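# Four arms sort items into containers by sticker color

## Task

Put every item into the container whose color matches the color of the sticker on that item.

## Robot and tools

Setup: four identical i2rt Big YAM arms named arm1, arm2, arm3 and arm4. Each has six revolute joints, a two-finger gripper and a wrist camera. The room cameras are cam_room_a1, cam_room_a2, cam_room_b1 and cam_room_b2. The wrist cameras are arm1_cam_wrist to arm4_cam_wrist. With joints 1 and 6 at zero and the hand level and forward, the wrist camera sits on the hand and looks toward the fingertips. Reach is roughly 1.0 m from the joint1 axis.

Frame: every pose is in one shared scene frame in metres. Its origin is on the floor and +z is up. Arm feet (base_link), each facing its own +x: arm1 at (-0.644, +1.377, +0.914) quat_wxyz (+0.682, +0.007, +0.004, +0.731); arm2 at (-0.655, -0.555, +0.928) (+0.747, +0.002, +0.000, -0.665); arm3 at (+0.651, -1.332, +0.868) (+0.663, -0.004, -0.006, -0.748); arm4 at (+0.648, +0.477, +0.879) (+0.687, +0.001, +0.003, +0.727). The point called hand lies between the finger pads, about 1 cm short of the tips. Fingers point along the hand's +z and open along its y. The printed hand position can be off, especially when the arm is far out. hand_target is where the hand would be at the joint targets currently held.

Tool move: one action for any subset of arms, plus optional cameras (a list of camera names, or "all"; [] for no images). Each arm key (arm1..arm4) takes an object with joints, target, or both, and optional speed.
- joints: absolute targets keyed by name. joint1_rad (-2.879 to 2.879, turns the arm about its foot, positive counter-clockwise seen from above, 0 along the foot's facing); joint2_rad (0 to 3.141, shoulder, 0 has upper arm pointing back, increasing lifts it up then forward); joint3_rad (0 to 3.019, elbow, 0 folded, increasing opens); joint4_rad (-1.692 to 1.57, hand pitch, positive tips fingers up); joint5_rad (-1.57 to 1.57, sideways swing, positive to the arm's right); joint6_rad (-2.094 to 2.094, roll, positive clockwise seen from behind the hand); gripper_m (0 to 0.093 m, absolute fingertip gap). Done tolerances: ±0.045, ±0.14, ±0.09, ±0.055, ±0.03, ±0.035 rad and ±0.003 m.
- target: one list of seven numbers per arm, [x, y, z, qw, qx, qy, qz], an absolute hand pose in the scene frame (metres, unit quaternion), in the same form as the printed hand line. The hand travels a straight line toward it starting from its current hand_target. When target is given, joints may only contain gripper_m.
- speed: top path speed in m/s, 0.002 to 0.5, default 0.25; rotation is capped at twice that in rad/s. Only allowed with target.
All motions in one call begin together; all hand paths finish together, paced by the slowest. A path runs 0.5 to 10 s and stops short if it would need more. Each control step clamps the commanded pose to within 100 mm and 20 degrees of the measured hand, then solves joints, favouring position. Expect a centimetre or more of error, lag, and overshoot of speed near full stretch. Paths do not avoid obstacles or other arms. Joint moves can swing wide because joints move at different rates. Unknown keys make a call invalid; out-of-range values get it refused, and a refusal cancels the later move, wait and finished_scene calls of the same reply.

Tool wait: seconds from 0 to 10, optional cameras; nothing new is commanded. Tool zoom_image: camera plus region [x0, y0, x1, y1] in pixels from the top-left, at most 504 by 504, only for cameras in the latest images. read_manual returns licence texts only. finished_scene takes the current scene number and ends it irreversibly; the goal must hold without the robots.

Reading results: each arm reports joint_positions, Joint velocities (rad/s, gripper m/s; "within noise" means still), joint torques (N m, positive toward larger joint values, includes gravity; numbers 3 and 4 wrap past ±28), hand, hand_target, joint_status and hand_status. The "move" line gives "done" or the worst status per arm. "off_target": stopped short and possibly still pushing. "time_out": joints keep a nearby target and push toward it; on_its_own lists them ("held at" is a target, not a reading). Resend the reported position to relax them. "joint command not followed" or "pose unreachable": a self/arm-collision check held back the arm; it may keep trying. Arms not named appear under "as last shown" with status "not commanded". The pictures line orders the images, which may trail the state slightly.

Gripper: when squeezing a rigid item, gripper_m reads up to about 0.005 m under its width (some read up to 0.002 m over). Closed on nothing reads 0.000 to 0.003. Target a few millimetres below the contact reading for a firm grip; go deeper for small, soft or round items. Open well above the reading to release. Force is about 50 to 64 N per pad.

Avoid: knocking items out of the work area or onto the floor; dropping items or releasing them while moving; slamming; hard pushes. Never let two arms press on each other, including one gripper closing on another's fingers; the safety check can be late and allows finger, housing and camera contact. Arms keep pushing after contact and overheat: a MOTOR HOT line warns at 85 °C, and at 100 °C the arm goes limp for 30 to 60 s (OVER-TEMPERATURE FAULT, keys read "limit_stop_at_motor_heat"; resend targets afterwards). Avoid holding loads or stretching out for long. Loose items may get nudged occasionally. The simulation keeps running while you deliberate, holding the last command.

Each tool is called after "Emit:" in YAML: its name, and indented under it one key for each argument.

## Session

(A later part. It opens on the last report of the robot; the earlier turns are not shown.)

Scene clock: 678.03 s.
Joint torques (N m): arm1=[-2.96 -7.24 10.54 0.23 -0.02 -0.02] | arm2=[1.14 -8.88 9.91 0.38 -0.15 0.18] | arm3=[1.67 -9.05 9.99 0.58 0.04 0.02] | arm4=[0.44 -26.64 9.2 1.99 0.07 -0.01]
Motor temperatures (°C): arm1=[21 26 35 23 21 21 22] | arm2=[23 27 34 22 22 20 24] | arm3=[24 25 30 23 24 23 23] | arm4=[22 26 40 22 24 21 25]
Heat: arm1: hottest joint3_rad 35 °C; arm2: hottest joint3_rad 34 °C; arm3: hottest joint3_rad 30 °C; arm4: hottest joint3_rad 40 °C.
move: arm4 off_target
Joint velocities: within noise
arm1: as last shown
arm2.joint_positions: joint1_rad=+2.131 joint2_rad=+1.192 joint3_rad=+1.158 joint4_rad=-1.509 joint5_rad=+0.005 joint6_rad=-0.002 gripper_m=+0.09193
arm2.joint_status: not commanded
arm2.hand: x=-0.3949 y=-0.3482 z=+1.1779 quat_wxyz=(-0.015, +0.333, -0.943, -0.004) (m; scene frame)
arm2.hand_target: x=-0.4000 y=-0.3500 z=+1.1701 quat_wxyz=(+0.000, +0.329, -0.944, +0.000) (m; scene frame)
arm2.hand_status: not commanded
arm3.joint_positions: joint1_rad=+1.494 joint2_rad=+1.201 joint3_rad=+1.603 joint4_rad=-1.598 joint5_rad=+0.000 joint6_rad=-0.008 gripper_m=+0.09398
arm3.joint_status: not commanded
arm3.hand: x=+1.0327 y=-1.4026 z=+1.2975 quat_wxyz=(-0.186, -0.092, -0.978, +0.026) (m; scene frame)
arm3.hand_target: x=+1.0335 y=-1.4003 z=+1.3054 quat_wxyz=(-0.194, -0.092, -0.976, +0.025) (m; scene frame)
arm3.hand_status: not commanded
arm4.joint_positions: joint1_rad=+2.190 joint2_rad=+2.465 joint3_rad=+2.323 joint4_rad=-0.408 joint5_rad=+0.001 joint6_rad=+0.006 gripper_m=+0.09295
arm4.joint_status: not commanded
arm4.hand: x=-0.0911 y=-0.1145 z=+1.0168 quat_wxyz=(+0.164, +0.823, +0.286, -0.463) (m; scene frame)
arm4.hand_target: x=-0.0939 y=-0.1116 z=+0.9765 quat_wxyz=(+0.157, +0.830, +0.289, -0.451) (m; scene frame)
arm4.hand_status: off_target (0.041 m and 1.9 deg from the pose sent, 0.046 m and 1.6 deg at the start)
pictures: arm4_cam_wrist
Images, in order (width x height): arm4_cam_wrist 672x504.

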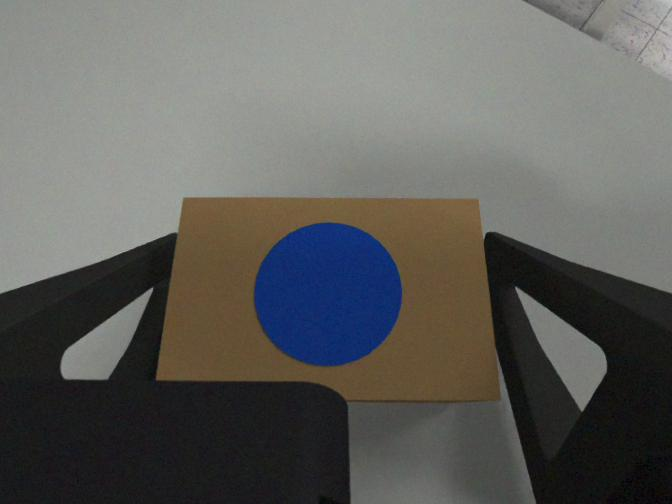

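Emit:
move:
  arm4: {"joints": {"gripper_m": 0.058}}
  cameras: ["arm4_cam_wrist"]

Emit:
move:
  arm4: {"target": [0.20, 0.12, 1.14, -0.1569, -0.8299, -0.289, 0.4507], "speed": 0.2}
  cameras: ["arm4_cam_wrist"]

Scene clock: 682.67 s.
Joint torques (N m): arm1=[-2.67 -7 10.47 -0.12 -0.02 0] | arm2=[0.91 -8.94 9.91 0.39 -0.15 0.18] | arm3=[1.73 -8.82 10 0.62 0.05 0.03] | arm4=[0.15 -26.75 9.18 2.07 0.08 0.01]
Motor temperatures (°C): arm1=[21 26 35 23 21 21 22] | arm2=[23 27 34 22 22 20 24] | arm3=[24 25 30 23 24 23 23] | arm4=[22 26 40 22 24 21 25]
Heat: arm1: hottest joint3_rad 35 °C; arm2: hottest joint3_rad 34 °C; arm3: hottest joint3_rad 30 °C; arm4: hottest joint3_rad 40 °C.
move: arm4 off_target
Joint velocities: within noise
arm1, arm2, arm3: as last shown
arm4.joint_positions: joint1_rad=+2.190 joint2_rad=+2.465 joint3_rad=+2.323 joint4_rad=-0.407 joint5_rad=+0.001 joint6_rad=+0.006 gripper_m=+0.06938
arm4.joint_status: gripper_m off_target (ended at +0.06941, target +0.05800)
arm4.hand: x=-0.0911 y=-0.1145 z=+1.0168 quat_wxyz=(+0.164, +0.823, +0.286, -0.463) (m; scene frame)
arm4.hand_target: x=-0.0939 y=-0.1116 z=+0.9765 quat_wxyz=(+0.157, +0.830, +0.289, -0.451) (m; scene frame)
arm4.hand_status: not commanded
pictures: arm4_cam_wrist
Images, in order (width x height): arm4_cam_wrist 672x504.

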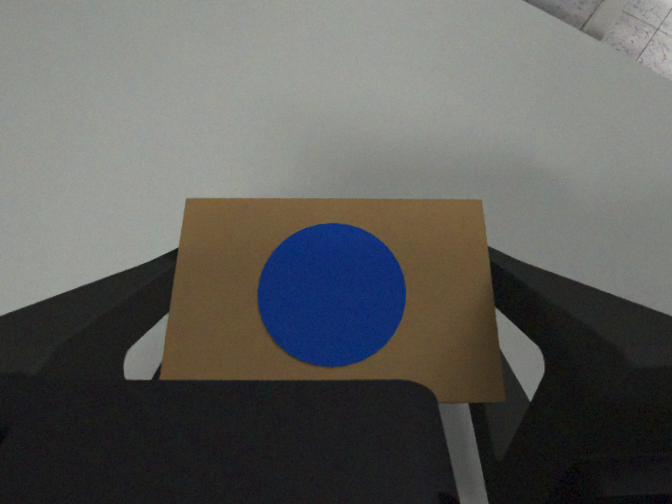

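Scene clock: 685.37 s.
Joint torques (N m): arm1=[-2.49 -6.42 10.56 0.01 -0.03 -0.03] | arm2=[1.08 -8.88 9.87 0.36 -0.15 0.18] | arm3=[1.55 -9 10 0.65 0.04 0.04] | arm4=[0.91 -12.63 9.17 1.03 0.19 0.04]
Motor temperatures (°C): arm1=[21 26 35 23 21 21 22] | arm2=[23 26 34 22 22 20 24] | arm3=[24 25 31 23 24 23 23] | arm4=[22 26 40 22 24 21 25]
Heat: arm1: hottest joint3_rad 35 °C; arm2: hottest joint3_rad 34 °C; arm3: hottest joint3_rad 31 °C; arm4: hottest joint3_rad 40 °C.
move: arm4 done
Joint velocities: within noise
arm1, arm2, arm3: as last shown
arm4.joint_positions: joint1_rad=+2.190 joint2_rad=+1.353 joint3_rad=+1.031 joint4_rad=-0.245 joint5_rad=+0.001 joint6_rad=+0.005 gripper_m=+0.06938
arm4.joint_status: not commanded
arm4.hand: x=+0.1994 y=+0.1184 z=+1.1441 quat_wxyz=(+0.161, +0.827, +0.288, -0.456) (m; scene frame)
arm4.hand_target: x=+0.2001 y=+0.1199 z=+1.1400 quat_wxyz=(+0.157, +0.830, +0.289, -0.451) (m; scene frame)
arm4.hand_status: done (0.004 m and 0.8 deg from the pose sent, 0.394 m and 1.9 deg at the start)
pictures: arm4_cam_wrist
Images, in order (width x height): arm4_cam_wrist 672x504.

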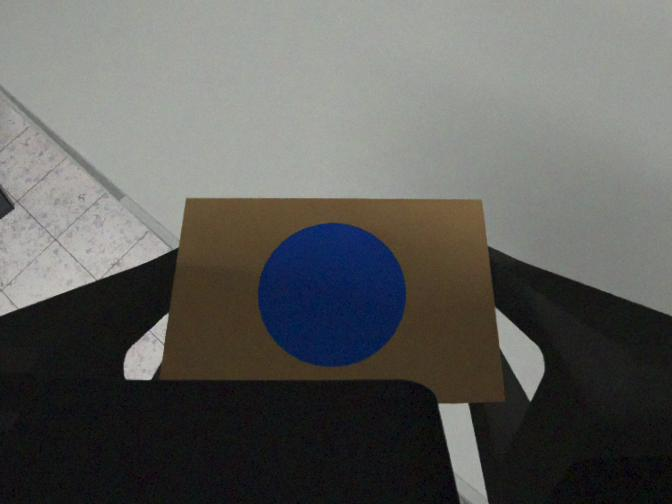

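Emit:
move:
  arm4: {"joints": {"joint2_rad": 0.6, "joint3_rad": 1.4, "joint4_rad": -1.6, "joint5_rad": 0, "joint6_rad": 0}}
  cameras: []

Emit:
move:
  arm4: {"joints": {"joint1_rad": -0.9}}
  cameras: []

Emit:
move:
  arm4: {"joints": {"joint1_rad": -1.794, "joint2_rad": 1.513, "joint3_rad": 0.798, "joint4_rad": -0.158}}
  cameras: ["arm4_cam_wrist", "cam_room_a2"]

Scene clock: 705.53 s.
Joint torques (N m): arm1=[-2.32 -7.59 10.55 0.09 -0.03 -0.03] | arm2=[0.97 -8.76 9.92 0.36 -0.15 0.19] | arm3=[1.61 -9 10.04 0.62 0.04 0.02] | arm4=[0.79 1.61 7.5 0.84 0.05 -0.01]
Motor temperatures (°C): arm1=[21 25 35 23 21 21 22] | arm2=[23 26 34 22 22 20 23] | arm3=[24 25 31 23 24 23 23] | arm4=[22 26 38 22 24 21 26]
Heat: arm1: hottest joint3_rad 35 °C; arm2: hottest joint3_rad 34 °C; arm3: hottest joint3_rad 31 °C; arm4: hottest joint3_rad 38 °C.
move: arm4 done
Joint velocities: within noise
arm1.joint_positions: joint1_rad=-2.277 joint2_rad=+1.251 joint3_rad=+1.206 joint4_rad=-1.510 joint5_rad=-0.006 joint6_rad=-0.001 gripper_m=+0.08496
arm1.joint_status: not commanded
arm1.hand: x=-0.3561 y=+1.1671 z=+1.1573 quat_wxyz=(-0.001, -0.313, -0.950, +0.001) (m; scene frame)
arm1.hand_target: x=-0.3599 y=+1.1660 z=+1.1600 quat_wxyz=(+0.000, -0.315, -0.949, +0.000) (m; scene frame)
arm1.hand_status: not commanded
arm2, arm3: as last shown
arm4.joint_positions: joint1_rad=+2.190 joint2_rad=+0.607 joint3_rad=+1.395 joint4_rad=-1.590 joint5_rad=+0.001 joint6_rad=+0.005 gripper_m=+0.06938
arm4.joint_status: all done
arm4.hand: x=+0.5019 y=+0.3609 z=+1.3768 quat_wxyz=(+0.126, +0.874, +0.305, -0.357) (m; scene frame)
arm4.hand_target: x=+0.5056 y=+0.3637 z=+1.3781 quat_wxyz=(+0.125, +0.873, +0.307, -0.357) (m; scene frame)
arm4.hand_status: not commanded
pictures: none
No camera images: "cameras" was empty.

Scene clock: 707.90 s.
Joint torques (N m): arm1=[-2.55 -7.3 10.52 -0.01 -0.03 -0.02] | arm2=[1.03 -8.94 9.88 0.38 -0.16 0.19] | arm3=[1.73 -8.76 9.98 0.59 0.04 0.03] | arm4=[0.38 1.44 7.43 0.73 0.08 0.01]
Motor temperatures (°C): arm1=[21 25 35 23 21 21 22] | arm2=[23 26 34 22 22 20 23] | arm3=[24 25 31 23 24 23 23] | arm4=[22 26 38 22 24 21 26]
Heat: arm1: hottest joint3_rad 35 °C; arm2: hottest joint3_rad 34 °C; arm3: hottest joint3_rad 31 °C; arm4: hottest joint3_rad 38 °C.
move: arm4 done
Joint velocities: within noise
arm1, arm2, arm3: as last shown
arm4.joint_positions: joint1_rad=-0.895 joint2_rad=+0.607 joint3_rad=+1.395 joint4_rad=-1.590 joint5_rad=+0.000 joint6_rad=+0.005 gripper_m=+0.06940
arm4.joint_status: all done
arm4.hand: x=+0.7916 y=+0.6054 z=+1.3746 quat_wxyz=(-0.348, +0.330, -0.867, -0.134) (m; scene frame)
arm4.hand_target: x=+0.7888 y=+0.6017 z=+1.3760 quat_wxyz=(-0.349, +0.330, -0.867, -0.133) (m; scene frame)
arm4.hand_status: not commanded
pictures: none
No camera images: "cameras" was empty.

Scene clock: 709.60 s.
Joint torques (N m): arm1=[-2.02 -7.12 10.51 0.08 0 -0.02] | arm2=[0.97 -8.88 9.96 0.39 -0.15 0.18] | arm3=[1.55 -8.88 10 0.59 0.05 0.03] | arm4=[0.73 -11.58 8.51 1.62 0.1 0.01]
Motor temperatures (°C): arm1=[21 25 35 23 21 21 22] | arm2=[23 26 34 22 22 20 23] | arm3=[24 25 31 23 24 23 23] | arm4=[22 26 38 22 24 21 26]
Heat: arm1: hottest joint3_rad 35 °C; arm2: hottest joint3_rad 34 °C; arm3: hottest joint3_rad 31 °C; arm4: hottest joint3_rad 38 °C.
move: arm4 done
Joint velocities: within noise
arm1, arm2, arm3: as last shown
arm4.joint_positions: joint1_rad=-1.798 joint2_rad=+1.497 joint3_rad=+0.782 joint4_rad=-0.177 joint5_rad=-0.001 joint6_rad=+0.005 gripper_m=+0.06940
arm4.joint_status: all done
arm4.hand: x=+1.1453 y=+0.3917 z=+0.9483 quat_wxyz=(-0.330, -0.082, -0.940, +0.029) (m; scene frame)
arm4.hand_target: x=+1.1552 y=+0.3917 z=+0.9507 quat_wxyz=(-0.339, -0.078, -0.937, +0.030) (m; scene frame)
arm4.hand_status: not commanded
pictures: arm4_cam_wrist, cam_room_a2
Images, in order (width x height): arm4_cam_wrist 672x504, cam_room_a2 672x504.

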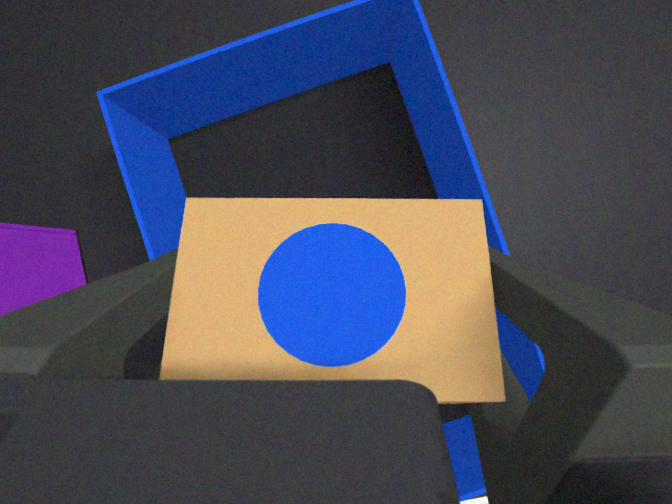

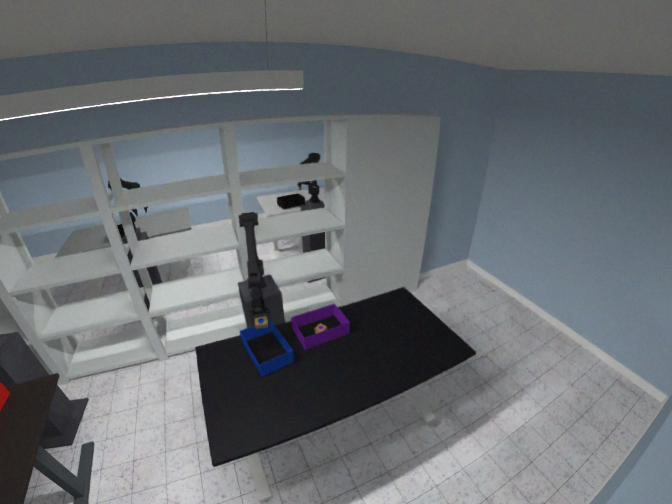

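Emit:
move:
  arm4: {"target": [1.172, 0.40, 0.79, -0.339, -0.078, -0.937, 0.030], "speed": 0.2}
  cameras: ["arm4_cam_wrist"]

Emit:
move:
  arm4: {"target": [1.172, 0.40, 0.735, -0.339, -0.078, -0.937, 0.030], "speed": 0.06}
  cameras: ["arm4_cam_wrist"]

Scene clock: 725.13 s.
Joint torques (N m): arm1=[-2.55 -7.12 10.45 0.17 -0.07 0] | arm2=[1.08 -8.94 9.91 0.38 -0.15 0.18] | arm3=[1.44 -9 9.98 0.58 0.03 0.02] | arm4=[1.67 -15.33 5.3 1.77 0.23 0.21]
Motor temperatures (°C): arm1=[21 25 35 23 21 21 22] | arm2=[23 26 34 22 22 20 23] | arm3=[24 25 31 23 24 23 23] | arm4=[22 26 38 22 24 21 27]
Heat: arm1: hottest joint3_rad 35 °C; arm2: hottest joint3_rad 34 °C; arm3: hottest joint3_rad 31 °C; arm4: hottest joint3_rad 38 °C.
move: arm4 off_target
Joint velocities: within noise
arm1, arm2, arm3: as last shown
arm4.joint_positions: joint1_rad=-1.774 joint2_rad=+1.952 joint3_rad=+0.754 joint4_rad=+0.293 joint5_rad=+0.014 joint6_rad=+0.008 gripper_m=+0.06940
arm4.joint_status: not commanded
arm4.hand: x=+1.1584 y=+0.3985 z=+0.7845 quat_wxyz=(-0.324, -0.075, -0.943, +0.031) (m; scene frame)
arm4.hand_target: x=+1.1718 y=+0.4001 z=+0.7904 quat_wxyz=(-0.339, -0.078, -0.937, +0.030) (m; scene frame)
arm4.hand_status: off_target (0.015 m and 1.9 deg from the pose sent, 0.161 m and 1.2 deg at the start)
pictures: arm4_cam_wrist
Images, in order (width x height): arm4_cam_wrist 672x504.

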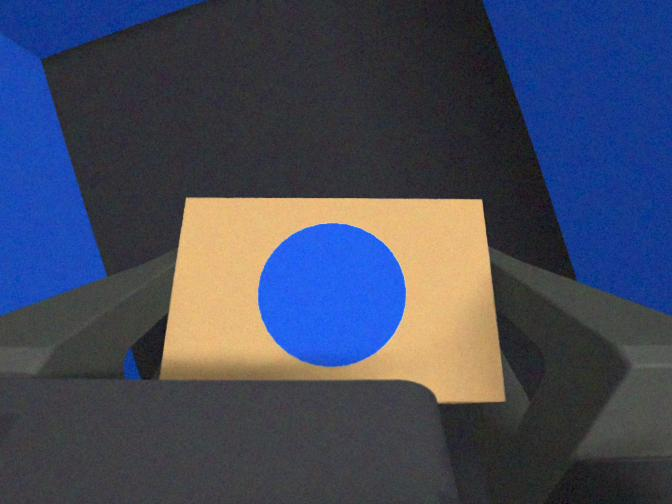

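Scene clock: 726.57 s.
Joint torques (N m): arm1=[-2.49 -7.12 10.5 0.16 -0.01 -0.04] | arm2=[0.97 -8.88 9.92 0.38 -0.15 0.19] | arm3=[1.55 -8.94 10 0.58 0.05 0.02] | arm4=[0.79 -14.39 4.56 1.58 0.21 0.12]
Motor temperatures (°C): arm1=[21 25 35 23 21 21 22] | arm2=[23 26 34 22 22 20 23] | arm3=[24 25 31 23 24 23 23] | arm4=[22 26 38 22 24 21 27]
Heat: arm1: hottest joint3_rad 35 °C; arm2: hottest joint3_rad 34 °C; arm3: hottest joint3_rad 31 °C; arm4: hottest joint3_rad 38 °C.
move: arm4 off_target
Joint velocities: within noise
arm1, arm2, arm3: as last shown
arm4.joint_positions: joint1_rad=-1.774 joint2_rad=+2.098 joint3_rad=+0.777 joint4_rad=+0.434 joint5_rad=+0.014 joint6_rad=+0.011 gripper_m=+0.06940
arm4.joint_status: not commanded
arm4.hand: x=+1.1618 y=+0.3977 z=+0.7397 quat_wxyz=(-0.332, -0.076, -0.940, +0.031) (m; scene frame)
arm4.hand_target: x=+1.1715 y=+0.4002 z=+0.7351 quat_wxyz=(-0.339, -0.078, -0.937, +0.030) (m; scene frame)
arm4.hand_status: off_target (0.011 m and 0.9 deg from the pose sent, 0.051 m and 1.9 deg at the start)
pictures: arm4_cam_wrist
Images, in order (width x height): arm4_cam_wrist 672x504.

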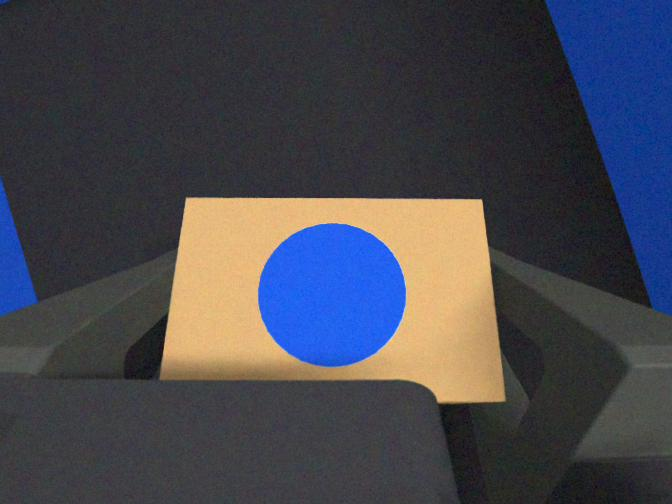

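Emit:
move:
  arm4: {"target": [1.172, 0.40, 0.718, -0.339, -0.078, -0.937, 0.030], "speed": 0.05}
  cameras: []

Emit:
move:
  arm4: {"joints": {"gripper_m": 0.09}}
  cameras: ["arm4_cam_wrist"]

Emit:
move:
  arm4: {"target": [1.15, 0.40, 0.96, -0.339, -0.078, -0.937, 0.030], "speed": 0.2}
  cameras: ["arm4_cam_wrist", "cam_room_a2", "cam_room_a1"]

Scene clock: 731.53 s.
Joint torques (N m): arm1=[-2.32 -7.12 10.59 -0.03 0.01 -0.02] | arm2=[0.91 -8.82 9.92 0.38 -0.16 0.18] | arm3=[1.49 -9.05 9.99 0.61 0.05 0.02] | arm4=[1.49 -13.27 4.01 1.21 0.25 0.1]
Motor temperatures (°C): arm1=[21 25 35 23 21 21 22] | arm2=[23 26 34 22 22 20 23] | arm3=[24 25 31 23 24 23 23] | arm4=[22 26 37 22 24 21 27]
Heat: arm1: hottest joint3_rad 35 °C; arm2: hottest joint3_rad 34 °C; arm3: hottest joint3_rad 31 °C; arm4: hottest joint3_rad 37 °C.
move: arm4 off_target
Joint velocities: within noise
arm1: as last shown
arm2.joint_positions: joint1_rad=+2.131 joint2_rad=+1.192 joint3_rad=+1.158 joint4_rad=-1.509 joint5_rad=+0.005 joint6_rad=-0.002 gripper_m=+0.09193
arm2.joint_status: not commanded
arm2.hand: x=-0.3949 y=-0.3482 z=+1.1779 quat_wxyz=(-0.015, +0.333, -0.943, -0.004) (m; scene frame)
arm2.hand_target: x=-0.4000 y=-0.3500 z=+1.1701 quat_wxyz=(+0.000, +0.329, -0.944, +0.000) (m; scene frame)
arm2.hand_status: not commanded
arm3.joint_positions: joint1_rad=+1.494 joint2_rad=+1.201 joint3_rad=+1.603 joint4_rad=-1.598 joint5_rad=+0.000 joint6_rad=-0.008 gripper_m=+0.09398
arm3.joint_status: not commanded
arm3.hand: x=+1.0327 y=-1.4026 z=+1.2975 quat_wxyz=(-0.186, -0.092, -0.978, +0.026) (m; scene frame)
arm3.hand_target: x=+1.0335 y=-1.4003 z=+1.3054 quat_wxyz=(-0.194, -0.092, -0.976, +0.025) (m; scene frame)
arm3.hand_status: not commanded
arm4.joint_positions: joint1_rad=-1.774 joint2_rad=+2.126 joint3_rad=+0.797 joint4_rad=+0.485 joint5_rad=+0.014 joint6_rad=+0.013 gripper_m=+0.06940
arm4.joint_status: not commanded
arm4.hand: x=+1.1753 y=+0.3957 z=+0.7390 quat_wxyz=(-0.353, -0.077, -0.932, +0.032) (m; scene frame)
arm4.hand_target: x=+1.1712 y=+0.4001 z=+0.7189 quat_wxyz=(-0.339, -0.078, -0.937, +0.030) (m; scene frame)
arm4.hand_status: off_target (0.022 m and 1.7 deg from the pose sent, 0.024 m and 0.9 deg at the start)
pictures: none
No camera images: "cameras" was empty.

Scene clock: 732.07 s.
Joint torques (N m): arm1=[-3.37 -6.89 10.44 0.03 0.01 -0.06] | arm2=[1.03 -8.88 9.94 0.36 -0.15 0.17] | arm3=[1.73 -8.94 10.03 0.61 0.04 0.03] | arm4=[0.38 -13.39 3.9 1.1 0.23 0.15]
Motor temperatures (°C): arm1=[21 25 35 23 21 21 22] | arm2=[23 26 34 22 22 20 23] | arm3=[24 25 31 23 24 23 23] | arm4=[22 26 37 22 24 21 27]
Heat: arm1: hottest joint3_rad 35 °C; arm2: hottest joint3_rad 34 °C; arm3: hottest joint3_rad 31 °C; arm4: hottest joint3_rad 37 °C.
move: arm4 done
Joint velocities: within noise
arm1, arm2, arm3: as last shown
arm4.joint_positions: joint1_rad=-1.770 joint2_rad=+2.130 joint3_rad=+0.798 joint4_rad=+0.488 joint5_rad=+0.015 joint6_rad=+0.013 gripper_m=+0.08990
arm4.joint_status: all done
arm4.hand: x=+1.1755 y=+0.3978 z=+0.7373 quat_wxyz=(-0.352, -0.075, -0.932, +0.032) (m; scene frame)
arm4.hand_target: x=+1.1711 y=+0.4000 z=+0.7189 quat_wxyz=(-0.339, -0.078, -0.937, +0.030) (m; scene frame)
arm4.hand_status: not commanded
pictures: arm4_cam_wrist
Images, in order (width x height): arm4_cam_wrist 672x504.

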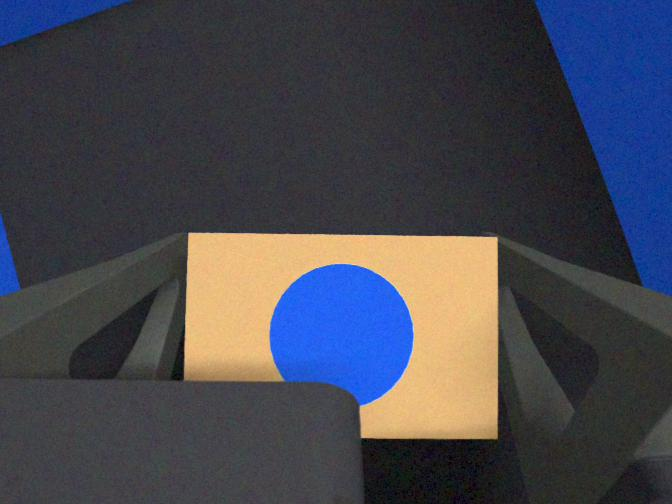

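Scene clock: 733.93 s.
Joint torques (N m): arm1=[-1.96 -7.18 10.52 0.18 -0.07 -0.09] | arm2=[1.03 -8.88 9.91 0.34 -0.15 0.19] | arm3=[1.73 -8.94 9.98 0.59 0.04 0.02] | arm4=[0.15 -11.93 10.11 0.58 -0.02 0.05]
Motor temperatures (°C): arm1=[21 25 35 23 21 21 22] | arm2=[23 26 34 22 22 20 23] | arm3=[24 25 31 23 24 23 23] | arm4=[22 26 37 22 24 21 26]
Heat: arm1: hottest joint3_rad 35 °C; arm2: hottest joint3_rad 34 °C; arm3: hottest joint3_rad 31 °C; arm4: hottest joint3_rad 37 °C.
move: arm4 off_target
Joint velocities: within noise
arm1, arm2, arm3: as last shown
arm4.joint_positions: joint1_rad=-1.770 joint2_rad=+1.474 joint3_rad=+0.749 joint4_rad=-0.173 joint5_rad=+0.015 joint6_rad=+0.013 gripper_m=+0.08991
arm4.joint_status: not commanded
arm4.hand: x=+1.1347 y=+0.4046 z=+0.9454 quat_wxyz=(-0.327, -0.075, -0.942, +0.030) (m; scene frame)
arm4.hand_target: x=+1.1494 y=+0.4000 z=+0.9604 quat_wxyz=(-0.339, -0.078, -0.937, +0.030) (m; scene frame)
arm4.hand_status: off_target (0.022 m and 1.5 deg from the pose sent, 0.224 m and 1.6 deg at the start)
pictures: arm4_cam_wrist, cam_room_a1, cam_room_a2
Images, in order (width x height): arm4_cam_wrist 672x504, cam_room_a1 672x504, cam_room_a2 672x504.

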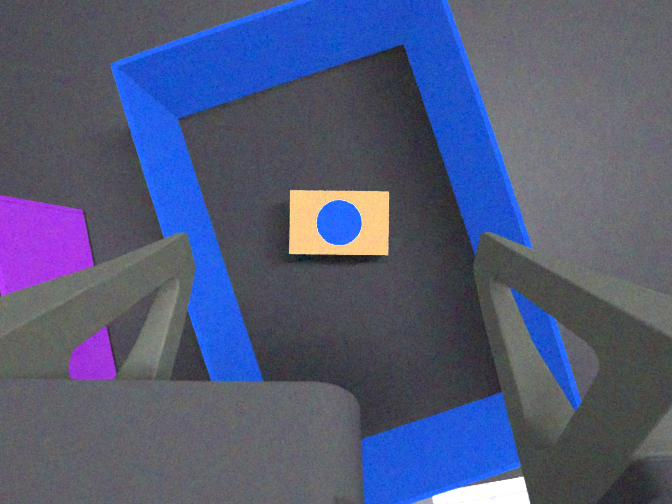

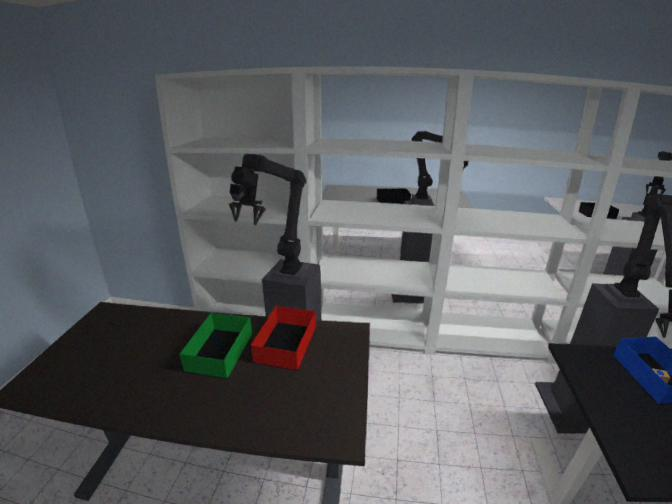

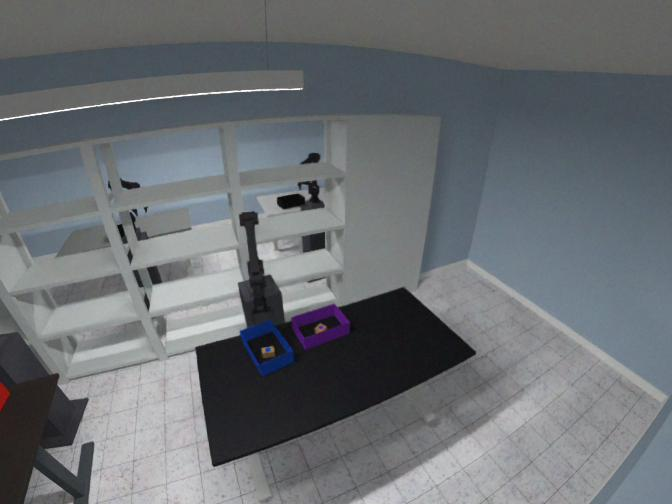

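Emit:
move:
  arm1: {"joints": {"joint2_rad": 0.6, "joint3_rad": 1.4, "joint4_rad": -1.6}}
  arm2: {"joints": {"joint2_rad": 0.6, "joint3_rad": 1.4, "joint4_rad": -1.6}}
  arm4: {"joints": {"joint2_rad": 1.2, "joint3_rad": 1.62, "joint4_rad": -1.2}}
  arm3: {"joints": {"joint2_rad": 1.2, "joint3_rad": 1.62, "joint4_rad": -1.2}}
  cameras: []

Emit:
move:
  arm1: {"joints": {"joint1_rad": 1.5, "joint2_rad": 1.2, "joint3_rad": 1.62, "joint4_rad": -1.2, "joint5_rad": 0, "joint6_rad": 0, "gripper_m": 0.092}}
  arm2: {"joints": {"joint1_rad": -1.5, "joint2_rad": 1.2, "joint3_rad": 1.62, "joint4_rad": -1.2, "joint5_rad": 0, "joint6_rad": 0}}
  arm4: {"joints": {"joint1_rad": -1.5, "joint5_rad": 0, "joint6_rad": 0}}
  cameras: ["arm1_cam_wrist", "arm2_cam_wrist", "arm3_cam_wrist", "arm4_cam_wrist"]

Scene clock: 797.10 s.
Joint torques (N m): arm1=[-2.32 4.89 9.83 1.35 -0.04 0.03] | arm2=[1.08 1.79 9.48 1.77 -0.15 0.18] | arm3=[1.61 -9.58 10.47 2.02 0.04 0.03] | arm4=[0.32 -7.94 12.55 0.75 -0.01 0.01]
Motor temperatures (°C): arm1=[21 25 36 23 21 21 21] | arm2=[23 26 34 22 22 20 23] | arm3=[24 25 31 23 24 23 23] | arm4=[22 24 39 22 24 21 25]
Heat: arm1: hottest joint3_rad 36 °C; arm2: hottest joint3_rad 34 °C; arm3: hottest joint3_rad 31 °C; arm4: hottest joint3_rad 39 °C.
move: arm1 done; arm2 done; arm3 done; arm4 done
Joint velocities: within noise
arm1.joint_positions: joint1_rad=-2.277 joint2_rad=+0.594 joint3_rad=+1.385 joint4_rad=-1.592 joint5_rad=-0.006 joint6_rad=-0.001 gripper_m=+0.08496
arm1.joint_status: all done
arm1.hand: x=-0.4864 y=+1.2659 z=+1.4052 quat_wxyz=(-0.350, -0.289, -0.884, +0.116) (m; scene frame)
arm1.hand_target: x=-0.4879 y=+1.2650 z=+1.4093 quat_wxyz=(-0.350, -0.290, -0.883, +0.119) (m; scene frame)
arm1.hand_status: not commanded
arm2.joint_positions: joint1_rad=+2.131 joint2_rad=+0.596 joint3_rad=+1.397 joint4_rad=-1.590 joint5_rad=+0.005 joint6_rad=-0.002 gripper_m=+0.09193
arm2.joint_status: all done
arm2.hand: x=-0.5104 y=-0.4415 z=+1.4278 quat_wxyz=(-0.361, +0.307, -0.872, -0.125) (m; scene frame)
arm2.hand_target: x=-0.5118 y=-0.4410 z=+1.4268 quat_wxyz=(-0.355, +0.304, -0.875, -0.128) (m; scene frame)
arm2.hand_status: not commanded
arm3.joint_positions: joint1_rad=+1.494 joint2_rad=+1.201 joint3_rad=+1.603 joint4_rad=-1.216 joint5_rad=+0.000 joint6_rad=-0.008 gripper_m=+0.09398
arm3.joint_status: all done
arm3.hand: x=+1.1100 y=-1.4174 z=+1.3477 quat_wxyz=(-0.368, -0.085, -0.925, +0.044) (m; scene frame)
arm3.hand_target: x=+1.1133 y=-1.4150 z=+1.3602 quat_wxyz=(-0.385, -0.085, -0.918, +0.043) (m; scene frame)
arm3.hand_status: not commanded
arm4.joint_positions: joint1_rad=-1.770 joint2_rad=+1.180 joint3_rad=+1.570 joint4_rad=-1.188 joint5_rad=+0.015 joint6_rad=+0.013 gripper_m=+0.08991
arm4.joint_status: all done
arm4.hand: x=+1.1102 y=+0.4098 z=+1.3529 quat_wxyz=(-0.373, -0.074, -0.924, +0.033) (m; scene frame)
arm4.hand_target: x=+1.1161 y=+0.4067 z=+1.3680 quat_wxyz=(-0.382, -0.077, -0.920, +0.033) (m; scene frame)
arm4.hand_status: not commanded
pictures: none
No camera images: "cameras" was empty.

Scene clock: 799.70 s.
Joint torques (N m): arm1=[-2.08 -7.59 14.34 1.61 0.06 -0.04] | arm2=[0.97 -11.69 11.95 1.62 -0.11 -0.04] | arm3=[1.67 -9.64 10.47 2 0.05 0.02] | arm4=[0.5 -7.82 12.51 0.58 0.08 -0.04]
Motor temperatures (°C): arm1=[21 25 36 23 22 21 21] | arm2=[23 26 34 22 22 20 23] | arm3=[24 25 31 23 24 23 23] | arm4=[22 24 39 22 24 21 25]
Heat: arm1: hottest joint3_rad 36 °C; arm2: hottest joint3_rad 34 °C; arm3: hottest joint3_rad 31 °C; arm4: hottest joint3_rad 39 °C.
move: arm1 done; arm2 done; arm4 done
Joint velocities: within noise
arm1.joint_positions: joint1_rad=+1.500 joint2_rad=+1.219 joint3_rad=+1.583 joint4_rad=-1.203 joint5_rad=-0.002 joint6_rad=+0.006 gripper_m=+0.09207
arm1.joint_status: all done
arm1.hand: x=-1.1129 y=+1.3773 z=+1.3836 quat_wxyz=(+0.000, +0.931, -0.003, -0.365) (m; scene frame)
arm1.hand_target: x=-1.1075 y=+1.3775 z=+1.4123 quat_wxyz=(-0.002, +0.920, +0.000, -0.392) (m; scene frame)
arm1.hand_status: not commanded
arm2.joint_positions: joint1_rad=-1.503 joint2_rad=+1.213 joint3_rad=+1.616 joint4_rad=-1.186 joint5_rad=+0.002 joint6_rad=+0.010 gripper_m=+0.09205
arm2.joint_status: all done
arm2.hand: x=-1.1264 y=-0.6440 z=+1.4125 quat_wxyz=(-0.035, -0.920, -0.081, +0.381) (m; scene frame)
arm2.hand_target: x=-1.1193 y=-0.6443 z=+1.4179 quat_wxyz=(-0.035, -0.919, -0.087, +0.383) (m; scene frame)
arm2.hand_status: not commanded
arm3: as last shown
arm3.hand_target: x=+1.1132 y=-1.4150 z=+1.3601 quat_wxyz=(-0.385, -0.085, -0.918, +0.043) (m; scene frame)
arm4.joint_positions: joint1_rad=-1.492 joint2_rad=+1.183 joint3_rad=+1.570 joint4_rad=-1.188 joint5_rad=+0.001 joint6_rad=+0.011 gripper_m=+0.08991
arm4.joint_status: all done
arm4.hand: x=+1.1121 y=+0.5414 z=+1.3512 quat_wxyz=(-0.372, +0.058, -0.926, -0.026) (m; scene frame)
arm4.hand_target: x=+1.1180 y=+0.5384 z=+1.3674 quat_wxyz=(-0.382, +0.059, -0.922, -0.023) (m; scene frame)
arm4.hand_status: not commanded
pictures: arm1_cam_wrist, arm2_cam_wrist, arm3_cam_wrist, arm4_cam_wrist
Images, in order (width x height): arm1_cam_wrist 672x504, arm2_cam_wrist 672x504, arm3_cam_wrist 672x504, arm4_cam_wrist 672x504.

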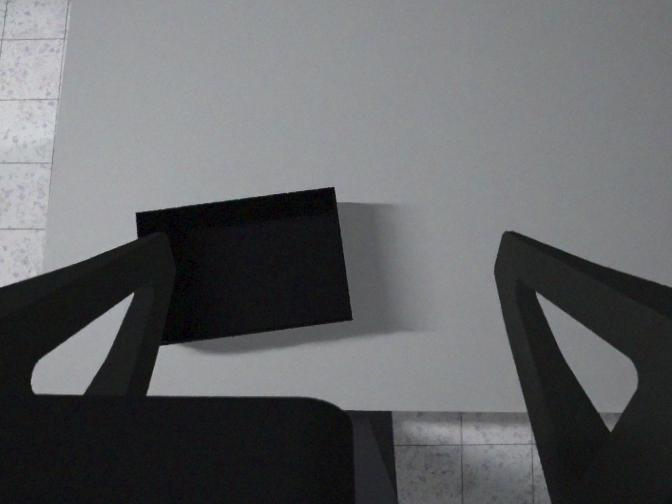

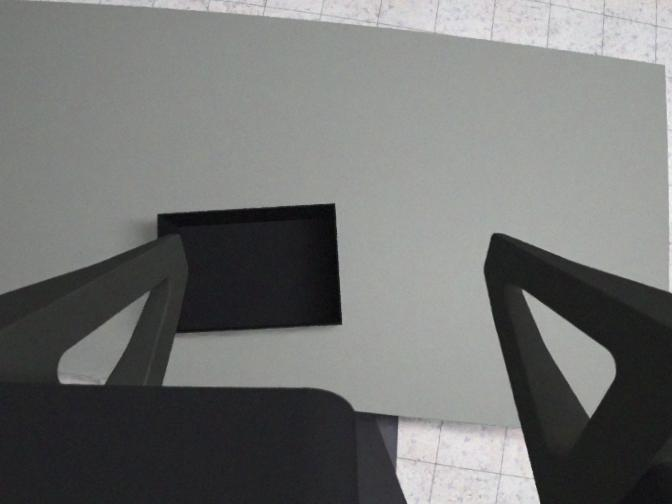

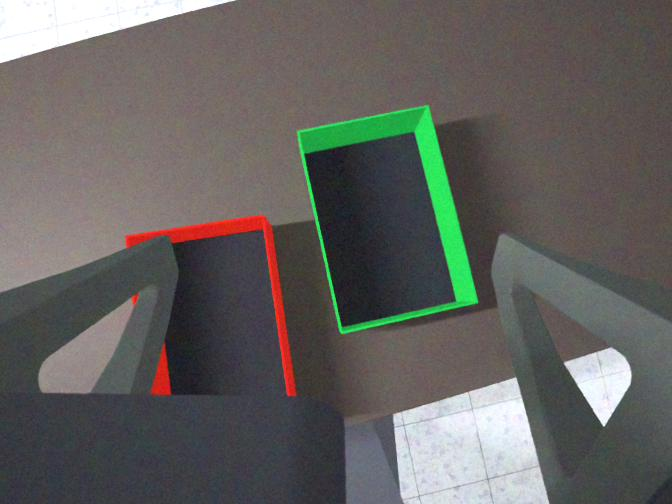

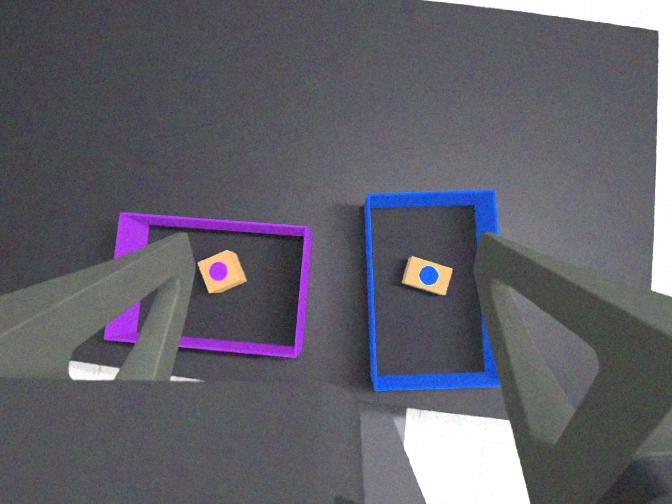

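Emit:
finished_scene:
  scene: 1

The scene is finished: the task was done.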